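# Tie a tight knot in a rope with two arms

## Task

Make a knot in the rope and pull it snug so it stays tight once the robot lets go.

## Robot and tools

Robot: two six-joint arms, left_arm and right_arm, each with a two-finger parallel gripper and a wrist camera. In the scene frame the origin sits at table-top height halfway between the nominal arm bases, +x points out over the table, +z points up, and left_arm is on the +y side. Image sides do not match these names. Calibrated bases: left_arm at (+0.034, +0.350, +0.039) m, right_arm at (+0.021, -0.268, +0.023) m, both turned only slightly about z. A camera stand is fixed behind the arms. The rope may get an occasional small shove.

Frames: every hand pose, velocity, target and wrist-camera pose is given in that arm's own base frame. Fixed cameras and the table use the scene frame. Offsets run along the arm's own base axes, and rotations turn about the Hand target position. A gripper's fingers point along its +z axis and close along its y axis. end_effector_position is the spot between the finger pads, about 1 cm in from the tips.

execute_actions(actions, cameras): actions is a list of actions. Each action is a table of 1 to 15 rows, one row per 1/30 s step. A shorter table repeats its final row to fill 15 steps. Each row has 14 numbers in [-1, 1]: dx, dy, dz, rx, ry, rz, opening for left_arm, then the same seven for right_arm. Both arms always need their seven numbers. dx to rz are offsets, not poses: they count from the arm's Hand target at the start of that action, never from the row before, and a new action or call starts from the updated Hand target, so sending the same offset twice moves twice. Scale: 1.0 equals 0.6 m or 180 degrees; rx, ry, rz form one rotation vector. Opening is absolute: +1 fully open (0.094 m), -1 shut. Six zeros re-request the current Hand target. Images come only for an empty actions list or when cameras names them ("all", a list of names, or [] for none).

move(target, speed, blend, opening_speed, grip_force, blocking, cameras): target is one 14-number row laid out as above, or a list of up to 15 such rows, all run in one 10 s budget. Every row is an offset from the Hand targets at the start of the move, not from the previous row. Paths are straight, end together, last at least 0.5 s, and do not avoid obstacles or the other arm. speed: m/s, 0.002 to 2.9, default 0.25; rotation is capped at twice that in rad/s; one value or one per row. blend: metres of corner rounding per row; 0 (default) stops at each row. opening_speed: rate of change of commanded opening per second on the -1..+1 scale, at least 0.2. grip_force: newtons per pad, 10 to 50, one value or one per arm; it persists, and lower values close slowly. blocking=false returns after about 0.5 s while motion continues. The result adds a move: line with the ending (done, off_target, moving, held, fault) and limits (paced means clipped; held means steps were withheld). done means within 10 mm and 2 degrees; neither done nor off_target tells you about contact.

wait(seconds 0 to 10, cameras) lets time pass with commands held; stop(cameras) brakes a running move; zoom_image(camera, region [x0, y0, x1, y1] in pixels, at most 504 wide and high) enlarges part of the newest image from cam_head_left, cam_head_right, cam_high, cam_low, cam_left_wrist or cam_right_wrist; read_manual(section) returns licence text only; finished_scene(scene, integer 1 to 2) ends the current scene for good.

Reading results: end_effector_position (m) and end_effector_quat_wxyz in the arm's base frame, possibly a few cm off. Hand target is the last commanded pose after clipping; later offsets start there. The gripper often rests short of it; re-send zeros or the missing distance. Tool commands lists present gripper commands; a 0 opening is a real command, so repeat the current value to leave a gripper alone. grip_measured uses the opening scale and may read a bit wide when empty. Joint torques include gravity and wrap at ±28 N m on joints 1-3. Joint velocities may say within noise. Action calls list some step positions.

Controller limits: commanded orientation is clipped to 40 degrees from the measured one per step. Friction can leave a gripper centimetres off. Blocked arms keep pushing until commanded away; to end a push, command back past the gripper. Avoid passing near an arm's own base.

Avoid: any part of the rope dipping more than a finger width below the table top; the rope leaving the table; the arms, grippers or wrist cameras hitting or squeezing each other; a gripper closing on the other's fingers; camera cables rubbing objects; fast hits, slams, hard pushes, releasing moving rope. Motors heat when loaded or stretched: MOTOR HOT at 75 °C, a fault folds the arm at 90 °C, it goes limp at 100 °C. Smooth, low-effort, quick work is better. The knot must remain tight after release before finishing.

Each tool is called after "Call:" by a JSON object that holds its "name" and its "arguments", one argument or row to a line.

## Session

Call:
{"name": "execute_actions", "arguments": {
  "actions": []
}}

Scene clock: 0.00 s.
left_arm: end_effector_position=(+0.3858, +0.0490, +0.1454) grip_measured=+1.000 end_effector_quat_wxyz=(+0.676, -0.118, +0.723, +0.083) | right_arm: end_effector_position=(+0.3726, +0.0314, +0.1682) grip_measured=+1.000 end_effector_quat_wxyz=(+0.715, -0.083, +0.694, +0.029)
Joint positions: left_arm=[-0.01 1.562 0.271 1.216 -0.292 -0.062 0.094] | right_arm=[0.01 1.497 0.199 1.322 -0.15 -0.075 0.094]
Joint velocities: within noise
Joint torques (N m): no reading
Motor temperatures (°C): left_arm=[29 31 29 31 31 31 29] | right_arm=[30 32 33 31 30 31 30]
Heat: left arm: 31 °C; right arm: 33 °C.
Hand target: left_arm +0.3863, +0.0491, +0.1453; +0.675, -0.118, +0.724, +0.083 | right_arm +0.3732, +0.0314, +0.1682; +0.714, -0.083, +0.695, +0.029
Tool commands: left_gripper/opening=+1.0 right_gripper/opening=+1.0

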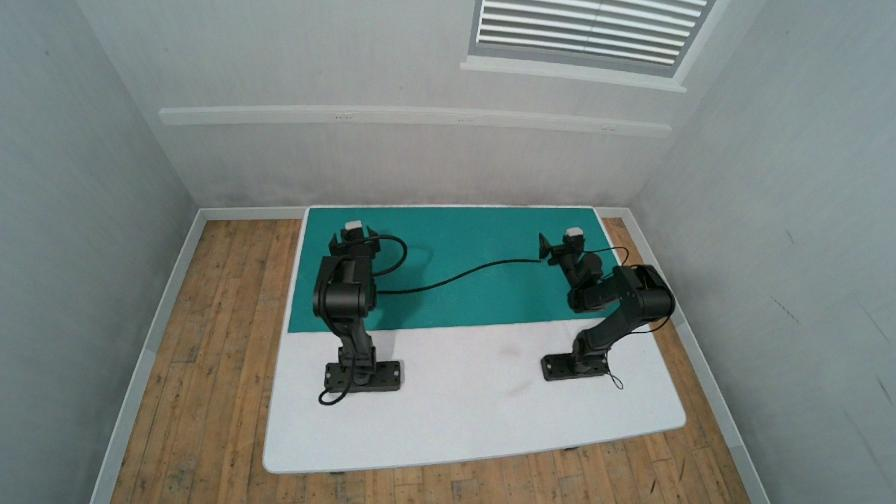

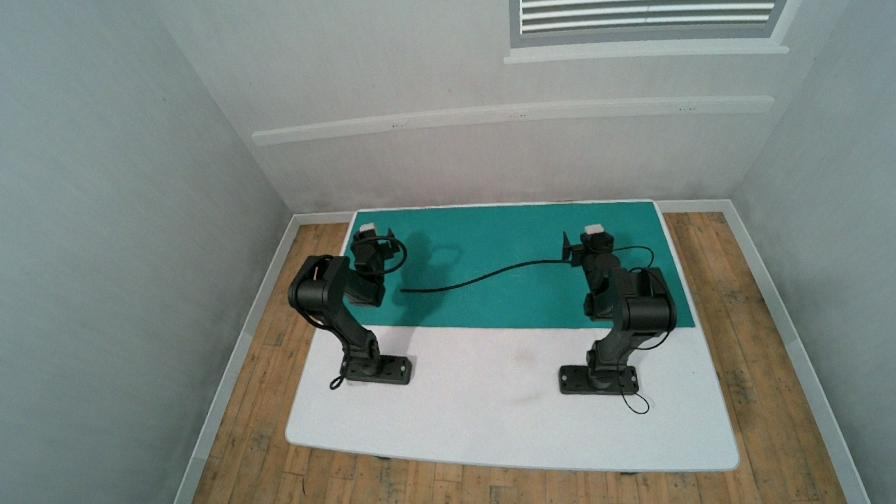

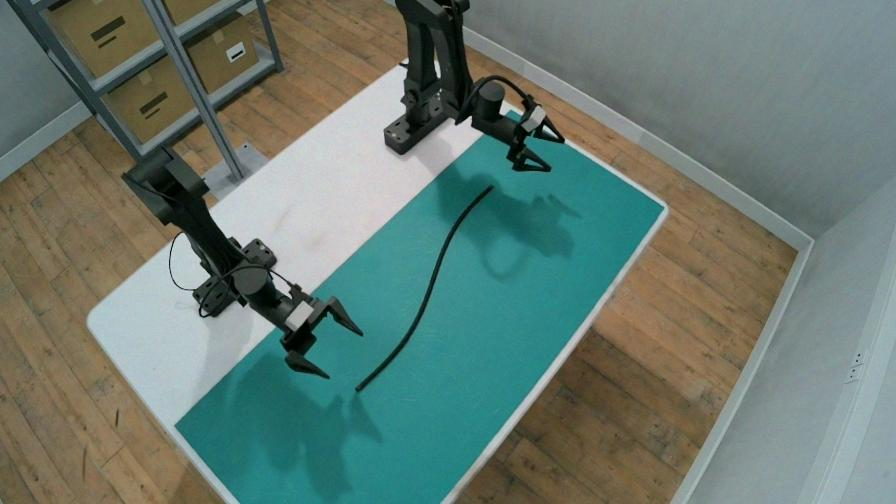

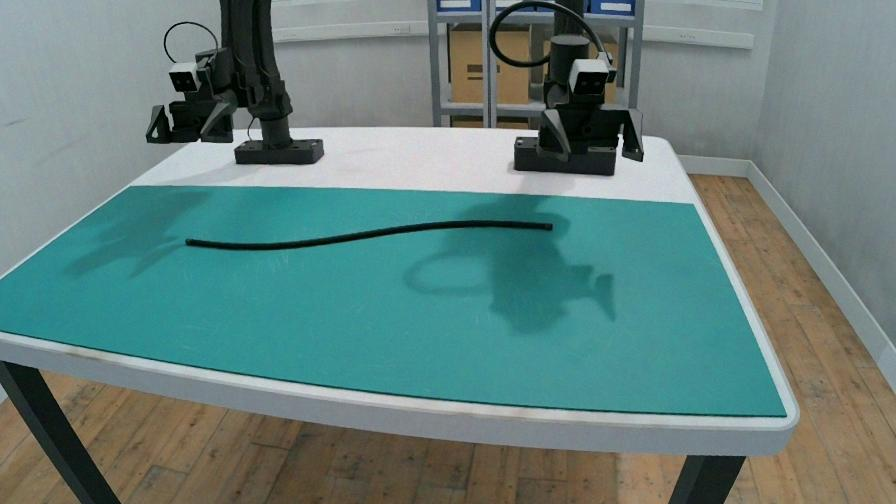

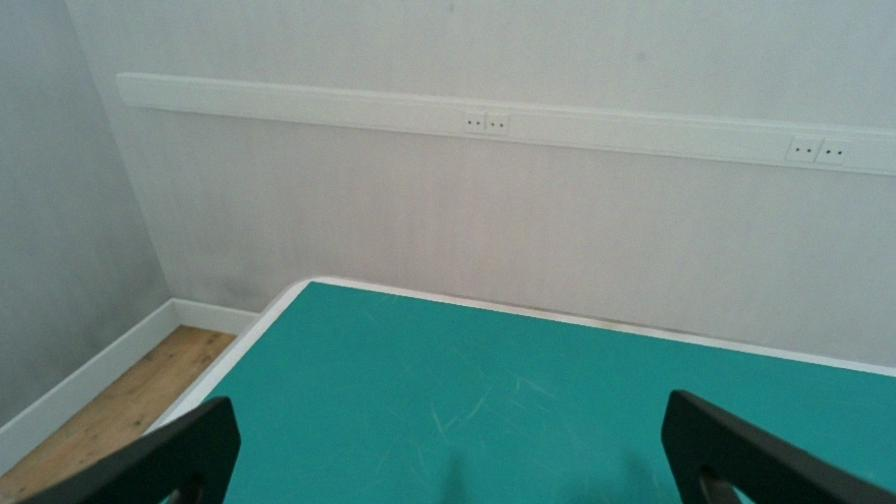

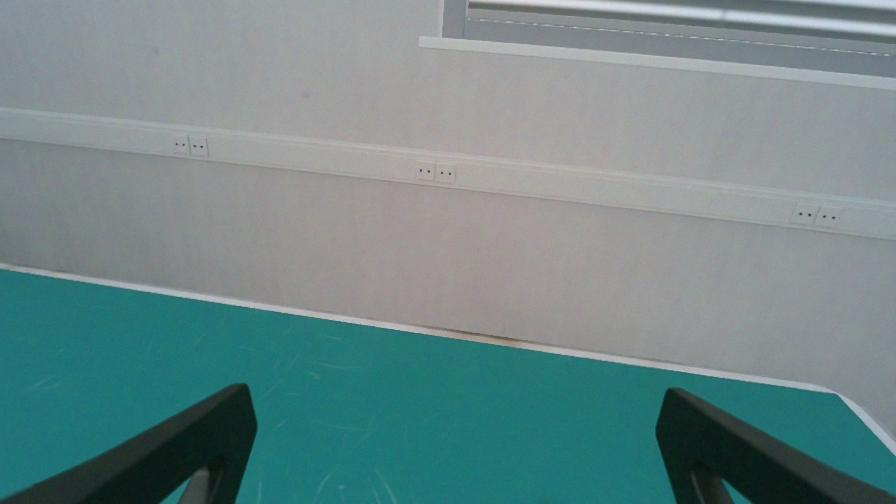

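Call:
{"name": "zoom_image", "arguments": {
  "camera": "cam_high",
  "region": [340, 170, 520, 400]
}}

Call:
{"name": "zoom_image", "arguments": {
  "camera": "cam_low",
  "region": [160, 190, 360, 300]
}}

Scaled by 2.191.

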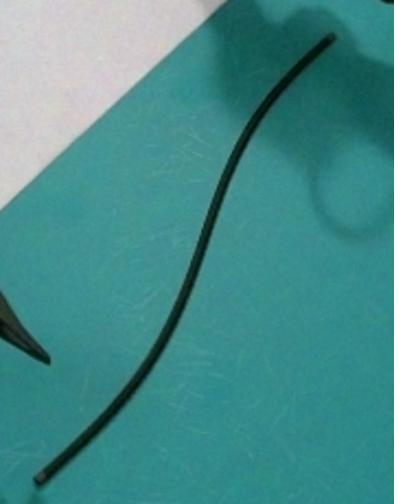

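Scaled by 2.520.

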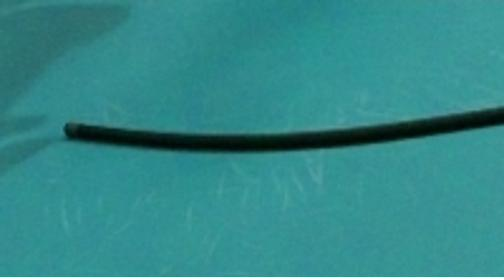

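Call:
{"name": "move", "arguments": {
  "target": [-0.215,-0.158,-0.1,-0.396,0.3095,0.3168,0,0,0,0.1,0,0,0,0],
  "cameras": ["cam_left_wrist","cam_high","cam_low"]
}}

Scene clock: 84.23 s.
left_arm: end_effector_position=(+0.2538, -0.0463, +0.0802) grip_measured=+0.002 end_effector_quat_wxyz=(-0.001, +0.702, -0.712, +0.002) | right_arm: end_effector_position=(+0.3701, +0.0314, +0.2117) grip_measured=+0.003 end_effector_quat_wxyz=(+0.703, -0.083, +0.706, +0.030)
Joint positions: left_arm=[-0.185 1.533 1.087 -1.12 0 -1.741 0.047] | right_arm=[0.01 1.17 0.305 0.855 -0.15 -0.075 0.047]
Joint torques (N m): left_arm=[0.49 -5.48 9.17 0.1 -0.03 -0.1] | right_arm=[-0.01 -4.14 9.32 2.4 -0.01 0.04]
Motor temperatures (°C): left_arm=[29 32 31 39 31 31 29] | right_arm=[30 33 35 40 30 31 30]
Heat: left arm: 39 °C; right arm: 40 °C.
Hand target: left_arm +0.2573, -0.0457, +0.0852; +0.000, +0.707, -0.707, +0.000 | right_arm +0.3732, +0.0314, +0.2282; +0.714, -0.083, +0.695, +0.029
Off the commanded pose: left_arm 0.006 m, 1 deg | right_arm 0.017 m, 2 deg.
move: off_target (right_arm)
camera_calibration:
cam_left_wrist: T_world_to_cam=[[0.999351, -0.0294976, 0.0206629, -0.254612], [-0.0354548, -0.90656, 0.420586, -0.0295987], [0.00632588, -0.421046, -0.907017, 0.144316], [0, 0, 0, 1]] pos_world=[0.252484, 0.0264203, 0.148607]
Images, in order (width x height): cam_high 896x504, cam_low 896x504, cam_left_wrist 896x504.

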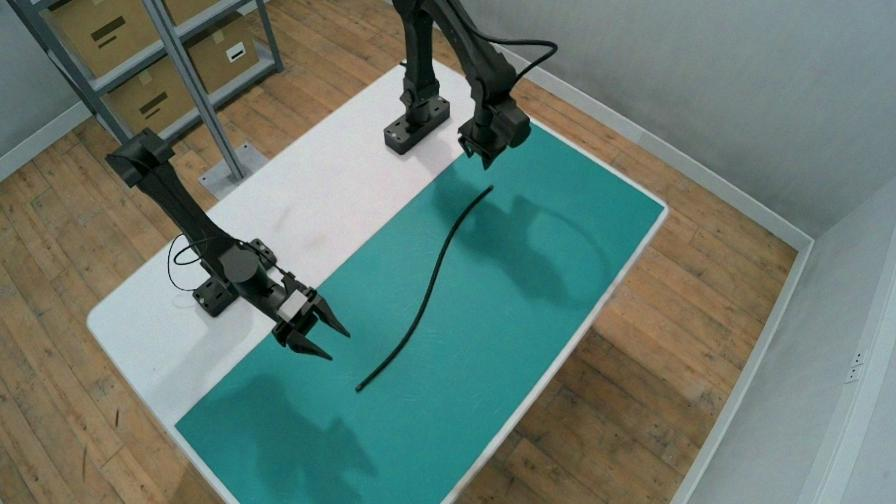

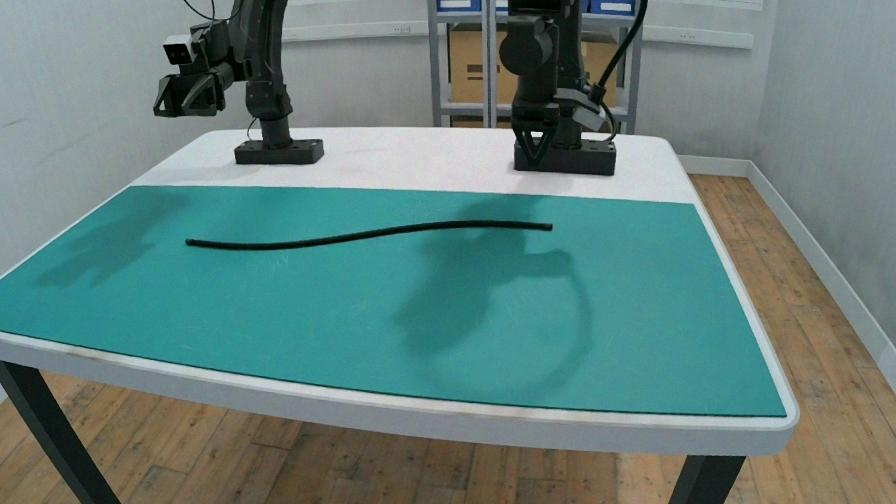

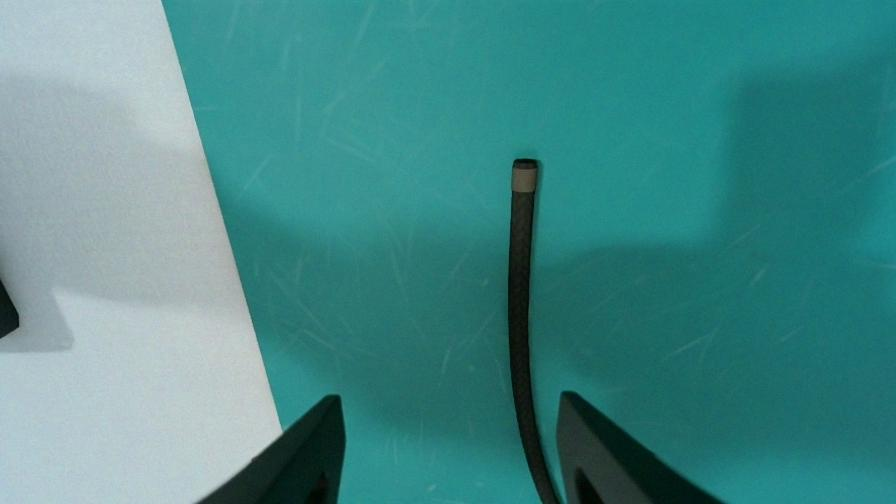

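Call:
{"name": "move", "arguments": {
  "target": [0.054,-0.015,-0.163,0,0,0,0,0,0,0,0,0,0,0],
  "speed": 0.15,
  "cameras": ["cam_left_wrist","cam_low"]
}}

Scene clock: 99.17 s.
left_arm: end_effector_position=(+0.2951, -0.0544, -0.0056) grip_measured=+0.002 end_effector_quat_wxyz=(-0.004, +0.706, -0.708, +0.008) | right_arm: end_effector_position=(+0.3700, +0.0314, +0.2116) grip_measured=+0.003 end_effector_quat_wxyz=(+0.703, -0.083, +0.706, +0.030)
Joint positions: left_arm=[-0.185 1.8 1.015 -0.768 0.002 -1.752 0.047] | right_arm=[0.01 1.17 0.305 0.855 -0.15 -0.075 0.047]
Joint torques (N m): left_arm=[-0.36 -7.61 4.64 0.46 -0.03 -0.08] | right_arm=[-0.03 -4.14 9.32 2.38 -0.01 0.04]
Heat: left arm: 36 °C; right arm: 40 °C.
Hand target: left_arm +0.2897, -0.0548, -0.0126; +0.000, +0.707, -0.707, +0.000 | right_arm +0.3732, +0.0314, +0.2282; +0.714, -0.083, +0.695, +0.029
Off the commanded pose: left_arm 0.009 m, 1 deg | right_arm 0.017 m, 2 deg.
move: off_target (right_arm)
camera_calibration:
cam_left_wrist: T_world_to_cam=[[0.999269, -0.0183436, 0.0335524, -0.293601], [-0.0308576, -0.905035, 0.424215, -0.000561052], [0.0225845, -0.42494, -0.90494, 0.0579031], [0, 0, 0, 1]] pos_world=[0.292061, 0.0187119, 0.0624878]
Images, in order (width x height): cam_low 896x504, cam_left_wrist 896x504.

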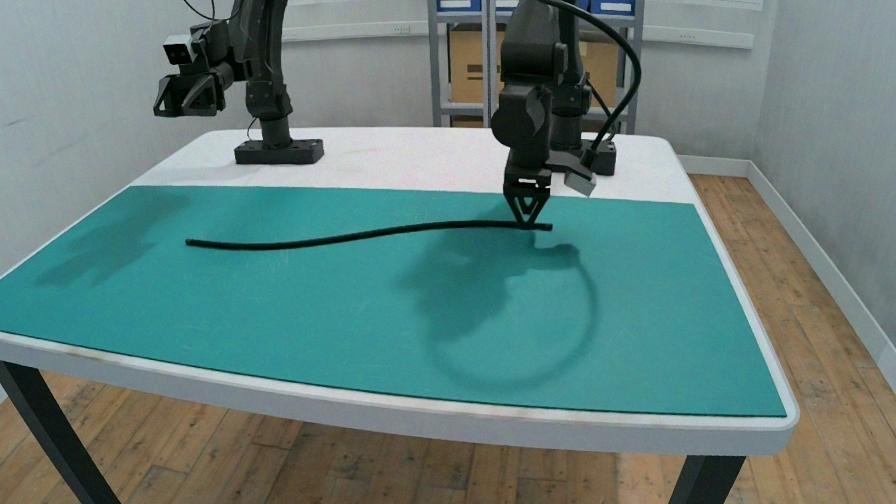

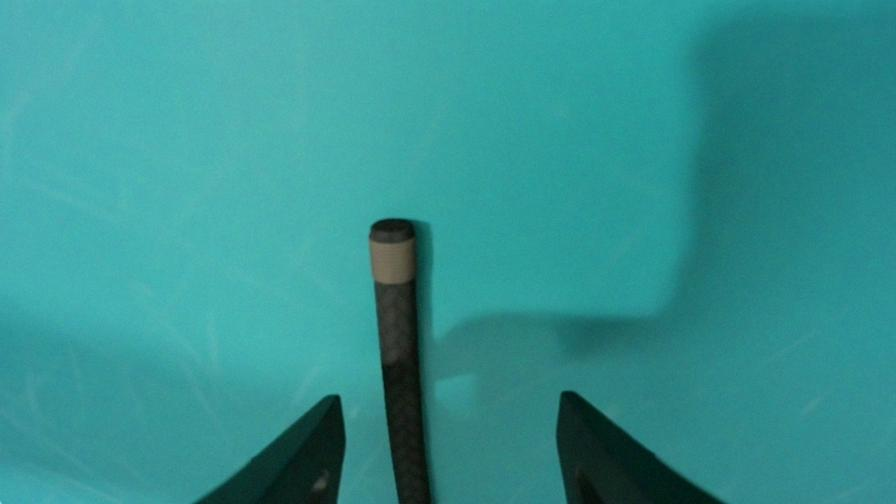

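Call:
{"name": "move", "arguments": {
  "target": [-0.012,0,-0.030,0,0,0,0,0,0,0,0,0,0,0],
  "speed": 0.08,
  "cameras": ["cam_left_wrist","cam_low"]
}}

Call:
{"name": "zoom_image", "arguments": {
  "camera": "cam_low",
  "region": [460, 150, 640, 260]
}}

Scene clock: 105.47 s.
left_arm: end_effector_position=(+0.2865, -0.0540, -0.0216) grip_measured=+0.002 end_effector_quat_wxyz=(-0.002, +0.706, -0.708, +0.005) | right_arm: end_effector_position=(+0.3700, +0.0314, +0.2116) grip_measured=+0.003 end_effector_quat_wxyz=(+0.703, -0.083, +0.706, +0.030)
Joint positions: left_arm=[-0.189 1.813 0.955 -0.702 0.002 -1.756 0.047] | right_arm=[0.01 1.17 0.305 0.855 -0.15 -0.075 0.047]
Joint torques (N m): left_arm=[-0.4 -7.01 4.19 0.6 -0.03 -0.05] | right_arm=[-0.01 -4.14 9.33 2.38 -0.01 0.04]
Heat: left arm: 36 °C; right arm: 40 °C.
Hand target: left_arm +0.2825, -0.0547, -0.0306; +0.000, +0.707, -0.707, +0.000 | right_arm +0.3732, +0.0314, +0.2282; +0.714, -0.083, +0.695, +0.029
Off the commanded pose: left_arm 0.010 m, 1 deg | right_arm 0.017 m, 2 deg.
move: off_target (right_arm)
camera_calibration:
cam_left_wrist: T_world_to_cam=[[0.999481, -0.0179417, 0.0267477, -0.284729], [-0.0275845, -0.905558, 0.423326, 0.00536315], [0.0166264, -0.423844, -0.905583, 0.0454433], [0, 0, 0, 1]] pos_world=[0.283974, 0.019009, 0.0464981]
Images, in order (width x height): cam_low 896x504, cam_left_wrist 896x504.

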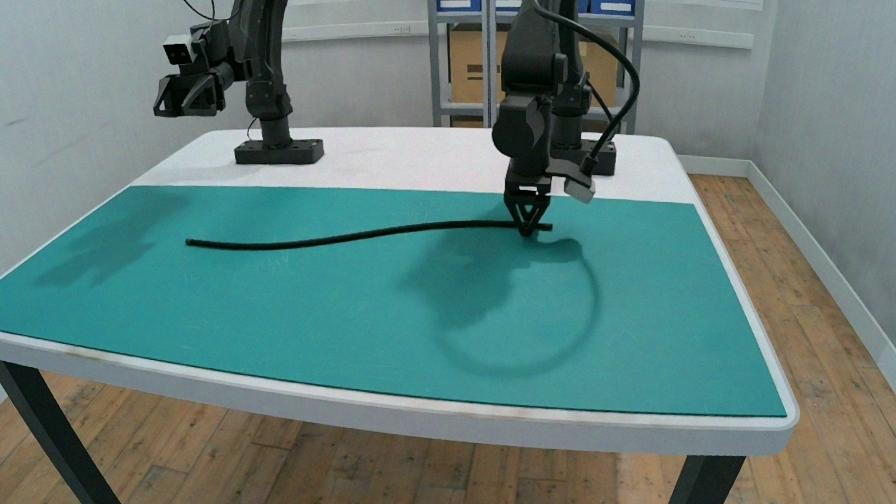

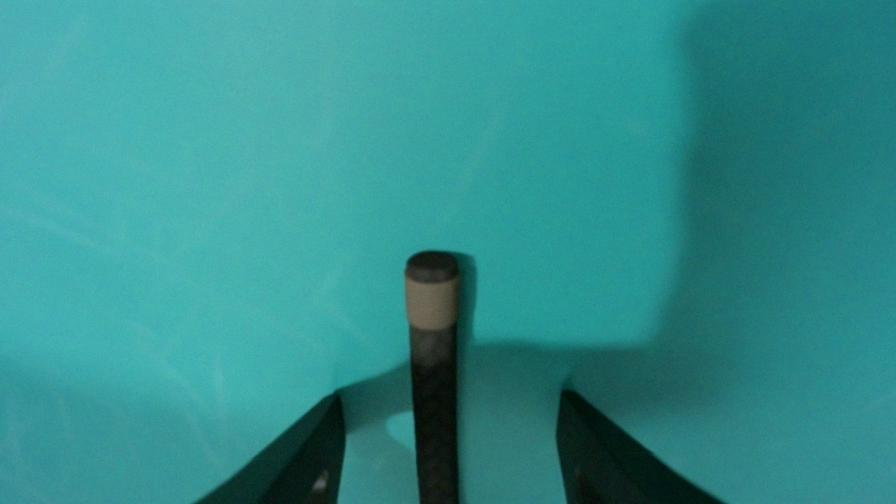

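Scaled by 2.800.

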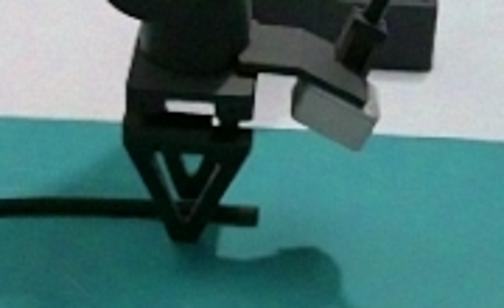

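Call:
{"name": "move", "arguments": {
  "target": [0,0,0,0,0,0,-1,0,0,0,0,0,0,0],
  "opening_speed": 1,
  "grip_force": 30,
  "cameras": ["cam_left_wrist"]
}}

Scene clock: 117.47 s.
left_arm: end_effector_position=(+0.2907, -0.0548, -0.0216) grip_measured=-0.850 end_effector_quat_wxyz=(-0.007, +0.706, -0.708, +0.012) | right_arm: end_effector_position=(+0.3700, +0.0314, +0.2116) grip_measured=+0.003 end_effector_quat_wxyz=(+0.703, -0.083, +0.706, +0.030)
Joint positions: left_arm=[-0.189 1.813 0.955 -0.685 0.002 -1.757 0.007] | right_arm=[0.01 1.17 0.305 0.855 -0.15 -0.075 0.047]
Joint torques (N m): left_arm=[-0.4 -7.06 4.21 0.46 -0.03 -0.06] | right_arm=[-0.03 -4.14 9.32 2.38 -0.01 0.04]
Heat: left arm: 35 °C; right arm: 40 °C.
Hand target: left_arm +0.2825, -0.0547, -0.0306; +0.000, +0.707, -0.707, +0.000 | right_arm +0.3732, +0.0314, +0.2282; +0.714, -0.083, +0.695, +0.029
Off the commanded pose: left_arm 0.012 m, 2 deg | right_arm 0.017 m, 2 deg.
grip_force (N): 30, 30
move: off_target (left_arm, right_arm)
camera_calibration:
cam_left_wrist: T_world_to_cam=[[0.998906, -0.0167582, 0.0436638, -0.28834], [-0.0337789, -0.904221, 0.425726, 0.00664298], [0.0323473, -0.426735, -0.903798, 0.0403967], [0, 0, 0, 1]] pos_world=[0.286942, 0.0184134, 0.0462724]
Images, in order (width x height): cam_left_wrist 896x504.

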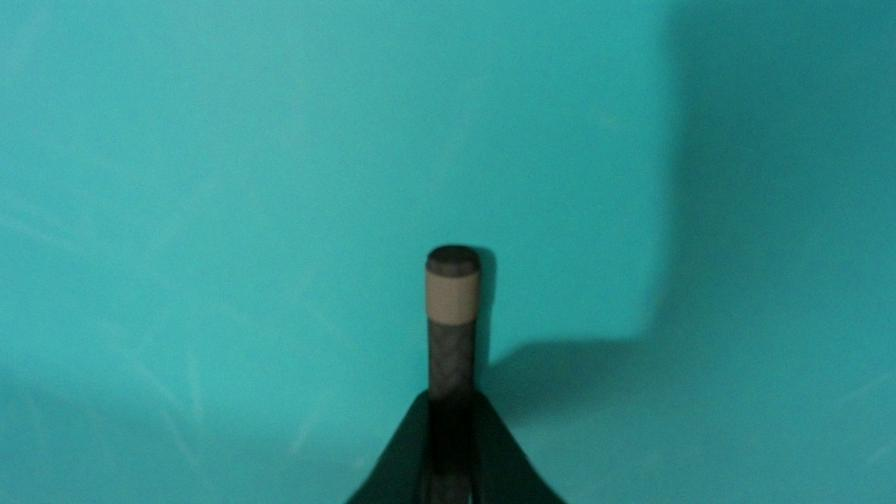

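Call:
{"name": "move", "arguments": {
  "target": [0,0,0.0,0,0,0,-1,0.02,0.2143,-0.2137,0.384,0.4166,-0.4363,0],
  "cameras": ["cam_right_wrist","cam_high"]
}}

Scene clock: 167.90 s.
left_arm: end_effector_position=(+0.2907, -0.0548, -0.0216) grip_measured=-0.852 end_effector_quat_wxyz=(-0.007, +0.706, -0.708, +0.012) | right_arm: end_effector_position=(+0.3837, +0.1626, +0.1048) grip_measured=+0.003 end_effector_quat_wxyz=(+0.005, +0.702, +0.712, +0.013)
Joint positions: left_arm=[-0.189 1.813 0.955 -0.685 0.002 -1.757 0.007] | right_arm=[0.398 2.121 1.928 -1.35 0 1.955 0.047]
Joint torques (N m): left_arm=[-0.39 -7.05 4.22 0.46 -0.04 -0.06] | right_arm=[-0.51 -7.8 8.7 0.23 0.04 0.11]
Motor temperatures (°C): left_arm=[29 32 31 34 31 31 30] | right_arm=[30 33 39 41 30 31 30]
Heat: left arm: 34 °C; right arm: 41 °C.
Hand target: left_arm +0.2825, -0.0547, -0.0306; +0.000, +0.707, -0.707, +0.000 | right_arm +0.3852, +0.1601, +0.0999; +0.000, +0.707, +0.707, -0.001
Off the commanded pose: left_arm 0.012 m, 2 deg | right_arm 0.006 m, 2 deg.
grip_force (N): 30, 30
move: off_target (left_arm)
camera_calibration:
cam_right_wrist: T_world_to_cam=[[-0.999592, -0.0167781, -0.0231237, 0.389739], [-0.0244031, 0.922305, 0.385692, -0.139868], [0.014856, 0.386099, -0.922338, 0.113555], [0, 0, 0, 1]] pos_world=[0.38448, 0.0916963, 0.167694]
Images, in order (width x height): cam_high 896x504, cam_right_wrist 896x504.

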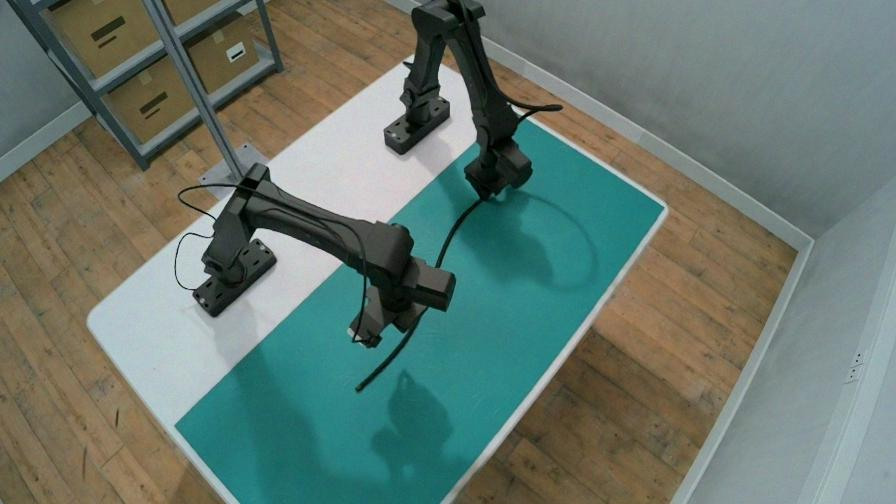

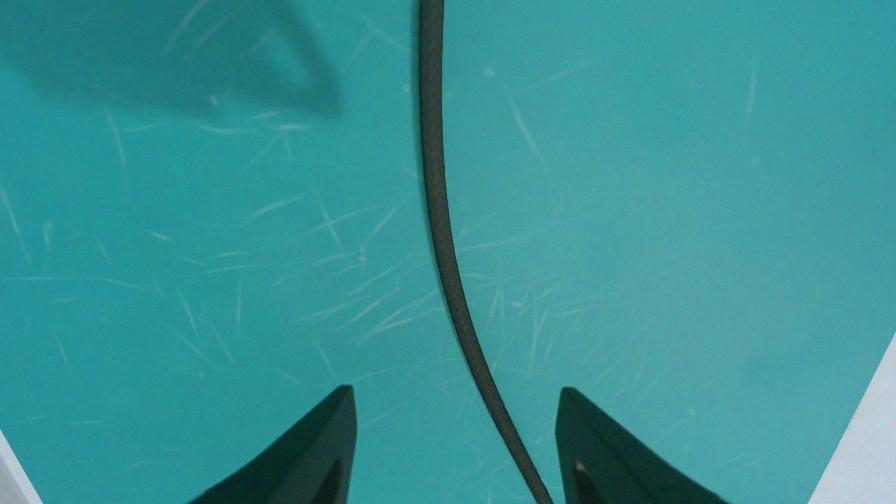

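Call:
{"name": "move", "arguments": {
  "target": [0,0,0.0,0,0,0,-1,0.005,0.022,-0.15,0,0,0.05,0],
  "speed": 0.15,
  "cameras": ["cam_right_wrist","cam_low"]
}}

Scene clock: 187.43 s.
left_arm: end_effector_position=(+0.2907, -0.0548, -0.0216) grip_measured=-0.852 end_effector_quat_wxyz=(-0.007, +0.706, -0.708, +0.012) | right_arm: end_effector_position=(+0.3947, +0.1737, +0.0246) grip_measured=+0.003 end_effector_quat_wxyz=(+0.007, +0.653, +0.757, +0.017)
Joint positions: left_arm=[-0.189 1.813 0.955 -0.685 0.002 -1.757 0.007] | right_arm=[0.411 2.205 1.74 -1.069 -0.002 1.836 0.047]
Joint torques (N m): left_arm=[-0.42 -7.08 4.22 0.45 -0.04 -0.06] | right_arm=[0.5 -8.69 5.16 0.63 0.03 -0.01]
Heat: left arm: 34 °C; right arm: 38 °C.
Hand target: left_arm +0.2825, -0.0547, -0.0306; +0.000, +0.707, -0.707, +0.000 | right_arm +0.3881, +0.1733, +0.0099; +0.000, +0.649, +0.760, -0.001
Off the commanded pose: left_arm 0.012 m, 2 deg | right_arm 0.016 m, 2 deg.
grip_force (N): 30, 30
move: off_target (left_arm, right_arm)
camera_calibration:
cam_right_wrist: T_world_to_cam=[[-0.988371, -0.148539, -0.0325533, 0.417768], [-0.149501, 0.910034, 0.386636, -0.0673546], [-0.027806, 0.387006, -0.921658, 0.0518093], [0, 0, 0, 1]] pos_world=[0.40428, 0.103299, 0.0873919]
Images, in order (width x height): cam_low 896x504, cam_right_wrist 896x504.

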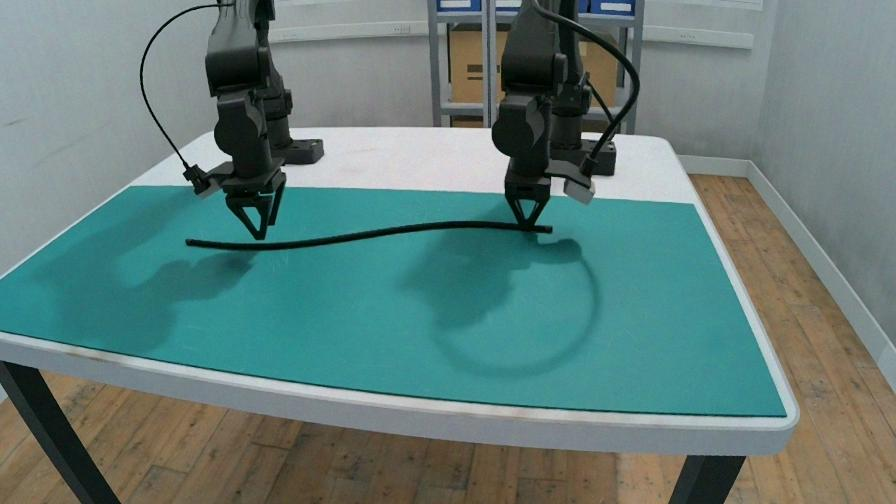

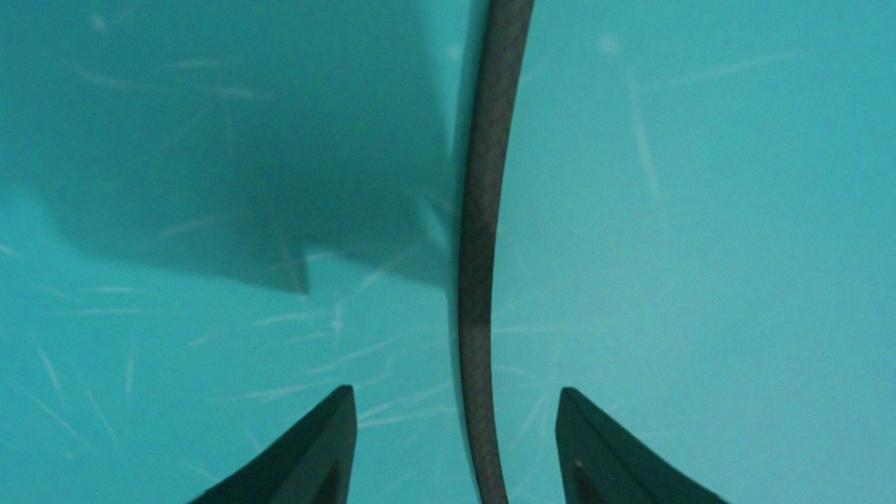

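Call:
{"name": "move", "arguments": {
  "target": [0,0,0.0,0,0,0,-1,-0.012,0,-0.050,0,0,0,0],
  "speed": 0.08,
  "cameras": ["cam_right_wrist","cam_low"]
}}

Call:
{"name": "zoom_image", "arguments": {
  "camera": "cam_low",
  "region": [180, 150, 360, 260]
}}

Scene clock: 194.50 s.
left_arm: end_effector_position=(+0.2907, -0.0548, -0.0216) grip_measured=-0.852 end_effector_quat_wxyz=(-0.007, +0.706, -0.708, +0.012) | right_arm: end_effector_position=(+0.3906, +0.1735, -0.0025) grip_measured=+0.003 end_effector_quat_wxyz=(+0.009, +0.652, +0.758, +0.021)
Joint positions: left_arm=[-0.189 1.813 0.955 -0.685 0.002 -1.757 0.007] | right_arm=[0.415 2.212 1.64 -0.953 -0.002 1.835 0.047]
Joint torques (N m): left_arm=[-0.4 -7.08 4.22 0.45 -0.04 -0.07] | right_arm=[0.75 -8.27 4.82 0.65 0.03 0.06]
Heat: left arm: 33 °C; right arm: 37 °C.
Hand target: left_arm +0.2825, -0.0547, -0.0306; +0.000, +0.707, -0.707, +0.000 | right_arm +0.3810, +0.1733, -0.0200; +0.000, +0.649, +0.761, +0.000
Off the commanded pose: left_arm 0.012 m, 2 deg | right_arm 0.020 m, 3 deg.
grip_force (N): 30, 30
move: off_target (left_arm, right_arm)
camera_calibration:
cam_right_wrist: T_world_to_cam=[[-0.987526, -0.15213, -0.0406002, 0.413112], [-0.155877, 0.908165, 0.388509, -0.0545427], [-0.0222322, 0.389992, -0.92055, 0.0240401], [0, 0, 0, 1]] pos_world=[0.399992, 0.103005, 0.0600929]
Images, in order (width x height): cam_low 896x504, cam_right_wrist 896x504.

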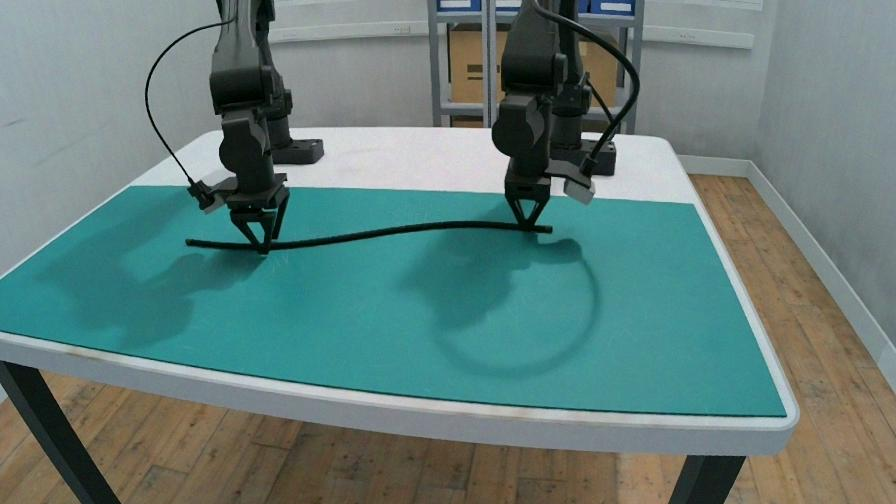

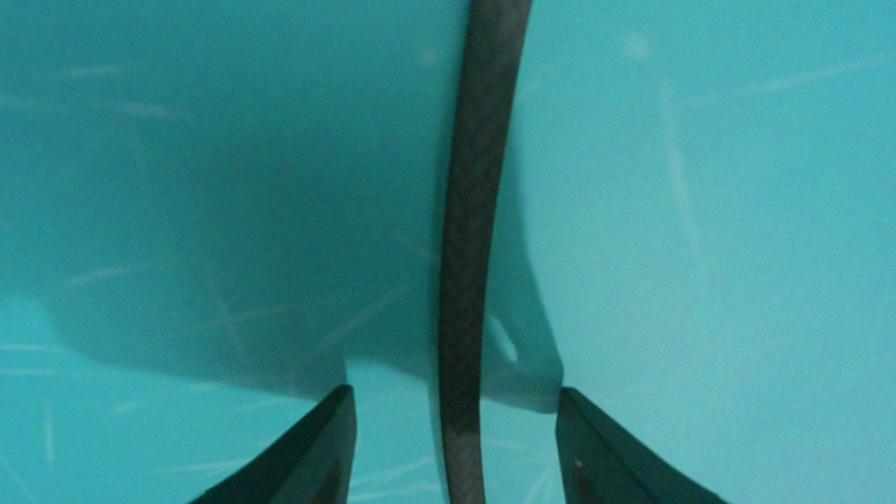

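Scaled by 2.800.

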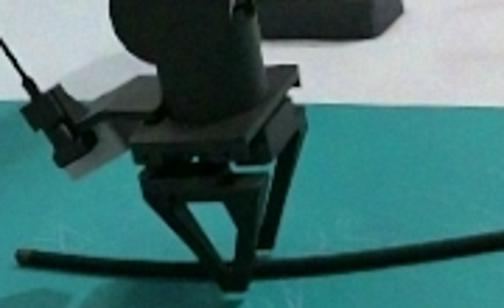

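Call:
{"name": "move", "arguments": {
  "target": [0,0,0.0,0,0,0,-1,0,0,0,0,0,0,-1],
  "opening_speed": 1
}}

Scene clock: 201.13 s.
left_arm: end_effector_position=(+0.2907, -0.0548, -0.0216) grip_measured=-0.852 end_effector_quat_wxyz=(-0.007, +0.706, -0.708, +0.012) | right_arm: end_effector_position=(+0.3907, +0.1735, -0.0025) grip_measured=-0.821 end_effector_quat_wxyz=(+0.009, +0.652, +0.758, +0.021)
Joint positions: left_arm=[-0.189 1.813 0.955 -0.685 0.002 -1.757 0.007] | right_arm=[0.415 2.212 1.64 -0.953 -0.002 1.835 0.008]
Joint torques (N m): left_arm=[-0.39 -7.05 4.22 0.46 -0.03 -0.06] | right_arm=[0.73 -8.25 4.83 0.64 0.02 0.06]
Heat: left arm: 33 °C; right arm: 37 °C.
Hand target: left_arm +0.2825, -0.0547, -0.0306; +0.000, +0.707, -0.707, +0.000 | right_arm +0.3810, +0.1733, -0.0200; +0.000, +0.649, +0.761, +0.000
Off the commanded pose: left_arm 0.012 m, 2 deg | right_arm 0.020 m, 3 deg.
grip_force (N): 30, 30
move: off_target (left_arm, right_arm)

Call:
{"name": "move", "arguments": {
  "target": [0.03,0,0.08,0,0,0,-1,-0.226,0.062,0.03,0,0,0,-1],
  "speed": 0.12,
  "cameras": ["cam_high","cam_low"]
}}

Scene clock: 222.87 s.
left_arm: end_effector_position=(+0.2940, -0.0555, +0.0052) grip_measured=-0.852 end_effector_quat_wxyz=(+0.008, +0.705, -0.709, -0.010) | right_arm: end_effector_position=(+0.2568, +0.2157, -0.0045) grip_measured=-0.824 end_effector_quat_wxyz=(-0.001, +0.639, +0.770, +0.011)
Joint positions: left_arm=[-0.189 1.813 1.08 -0.863 0.002 -1.755 0.007] | right_arm=[0.692 1.914 1.173 -0.808 -0.007 2.077 0.008]
Joint torques (N m): left_arm=[0.53 -10.76 8.08 0.06 -0.04 0.03] | right_arm=[0.55 -9.74 4 0.28 -0.03 0.08]
Motor temperatures (°C): left_arm=[29 33 31 33 31 31 30] | right_arm=[30 35 36 36 30 31 30]
Heat: left arm: 33 °C; right arm: 36 °C.
Hand target: left_arm +0.3006, -0.0547, +0.0175; +0.000, +0.707, -0.707, +0.000 | right_arm +0.2453, +0.2105, -0.0020; +0.000, +0.649, +0.761, -0.001
Off the commanded pose: left_arm 0.014 m, 1 deg | right_arm 0.013 m, 2 deg.
joint sent to its limit (right arm) — joint 6 (wrist roll), upper limit. The joint targets still meet the commanded pose.
grip_force (N): 30, 30
move: off_target (left_arm, right_arm)
Images, in order (width x height): cam_high 896x504, cam_low 896x504.

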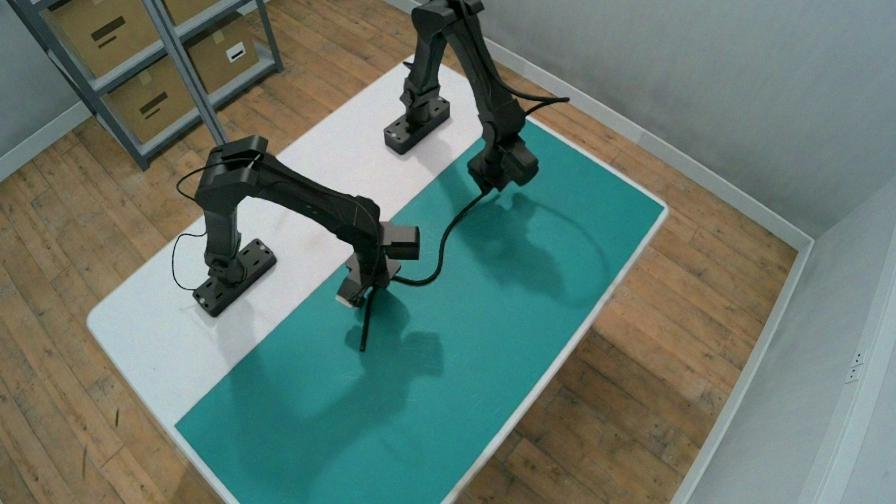

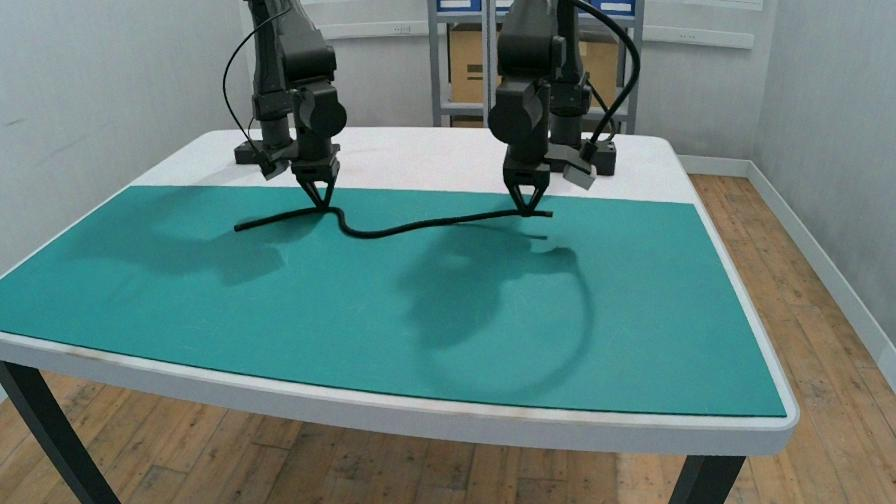

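Call:
{"name": "move", "arguments": {
  "target": [
    [0.1965,-0.199,0.04,0,0,0,-1,0,0,0,0,0,0,-1],
    [0.149,-0.399,0.04,0,0,0,-1,0,0,0,0,0,0,-1]
  ],
  "blend": [0.04,0],
  "speed": 0.15,
  "cameras": ["cam_high","cam_low","cam_head_left","cam_head_right"]
}}

Scene clock: 254.83 s.
left_arm: end_effector_position=(+0.3900, -0.2967, +0.0477) grip_measured=-0.852 end_effector_quat_wxyz=(-0.015, -0.660, +0.751, -0.021) | right_arm: end_effector_position=(+0.2568, +0.2157, -0.0045) grip_measured=-0.824 end_effector_quat_wxyz=(-0.001, +0.639, +0.769, +0.011)
Joint positions: left_arm=[-0.639 2.489 2.324 -1.37 0.038 -2.081 0.007] | right_arm=[0.692 1.914 1.173 -0.808 -0.007 2.078 0.008]
Joint torques (N m): left_arm=[0.54 -12.85 9.22 0.11 0.03 -0.09] | right_arm=[0.4 -9.76 4.01 0.28 -0.06 0.11]
Heat: left arm: 35 °C; right arm: 36 °C.
Hand target: left_arm +0.3900, -0.2942, +0.0416; +0.000, -0.707, +0.707, +0.000 | right_arm +0.2453, +0.2105, -0.0020; +0.000, +0.649, +0.761, -0.001
Off the commanded pose: left_arm 0.007 m, 8 deg | right_arm 0.013 m, 2 deg.
joint sent to its limit (left arm) — joint 6 (wrist roll), lower limit. The joint targets are off in orientation, not in position.
joint sent to its limit (right arm) — joint 6 (wrist roll), upper limit. The joint targets still meet the commanded pose.
grip_force (N): 30, 30
move: off_target (left_arm, right_arm)
Images, in order (width x height): cam_head_left 896x504, cam_head_right 896x504, cam_high 896x504, cam_low 896x504.

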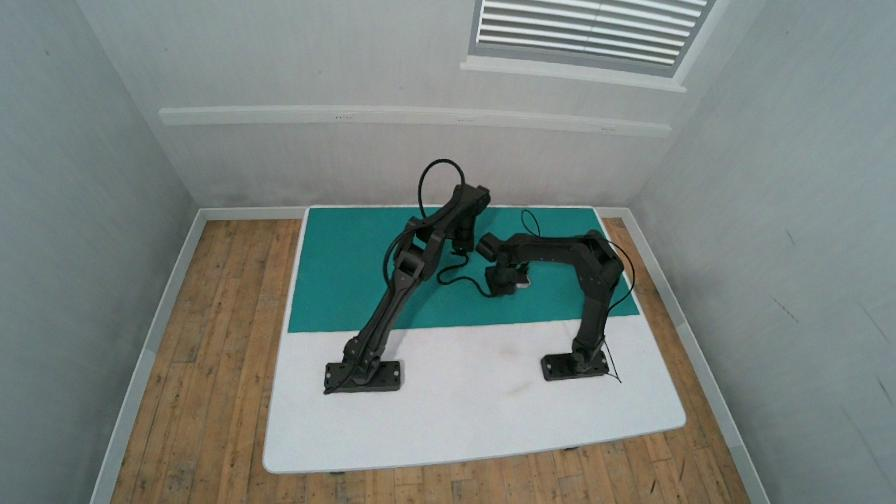

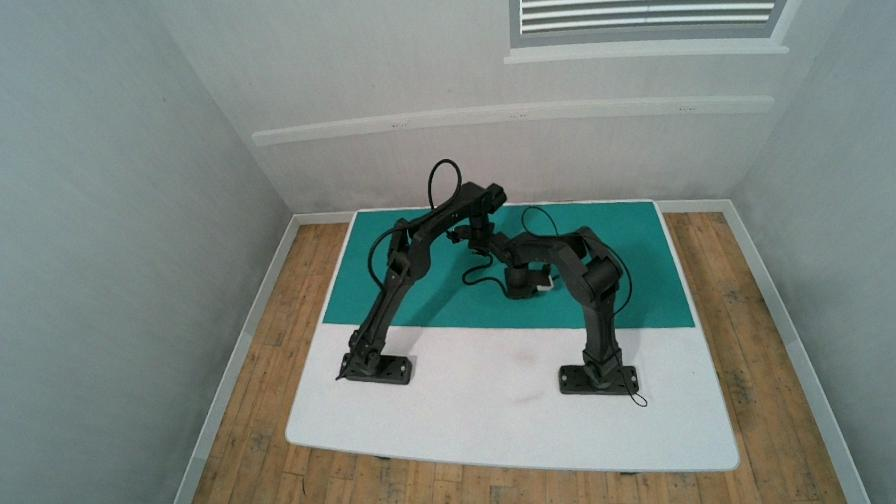

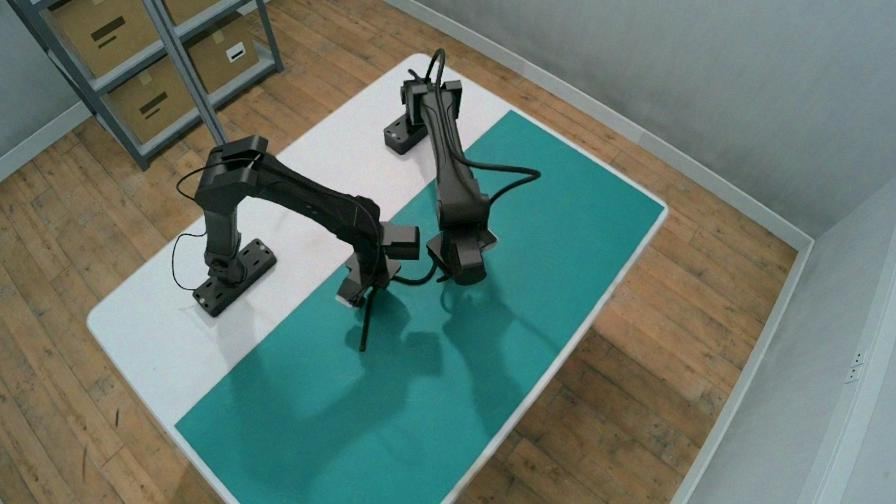

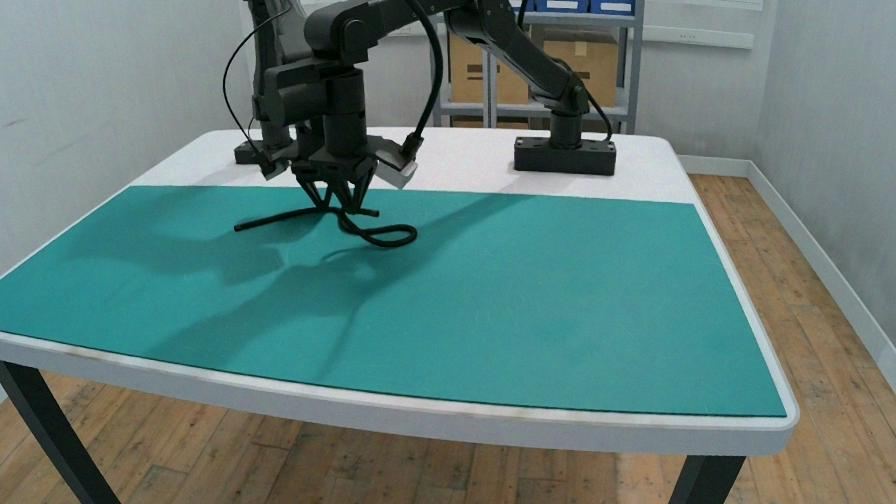

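Call:
{"name": "zoom_image", "arguments": {
  "camera": "cam_low",
  "region": [220, 110, 460, 260]
}}

Call:
{"name": "zoom_image", "arguments": {
  "camera": "cam_head_right",
  "region": [400, 170, 620, 310]
}}

Scaled by 2.100.

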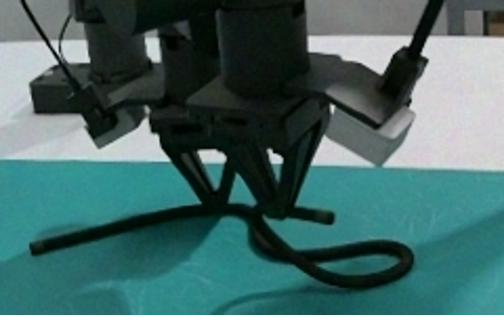

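Scaled by 2.291.

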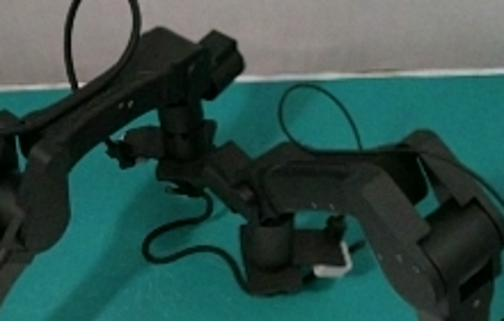

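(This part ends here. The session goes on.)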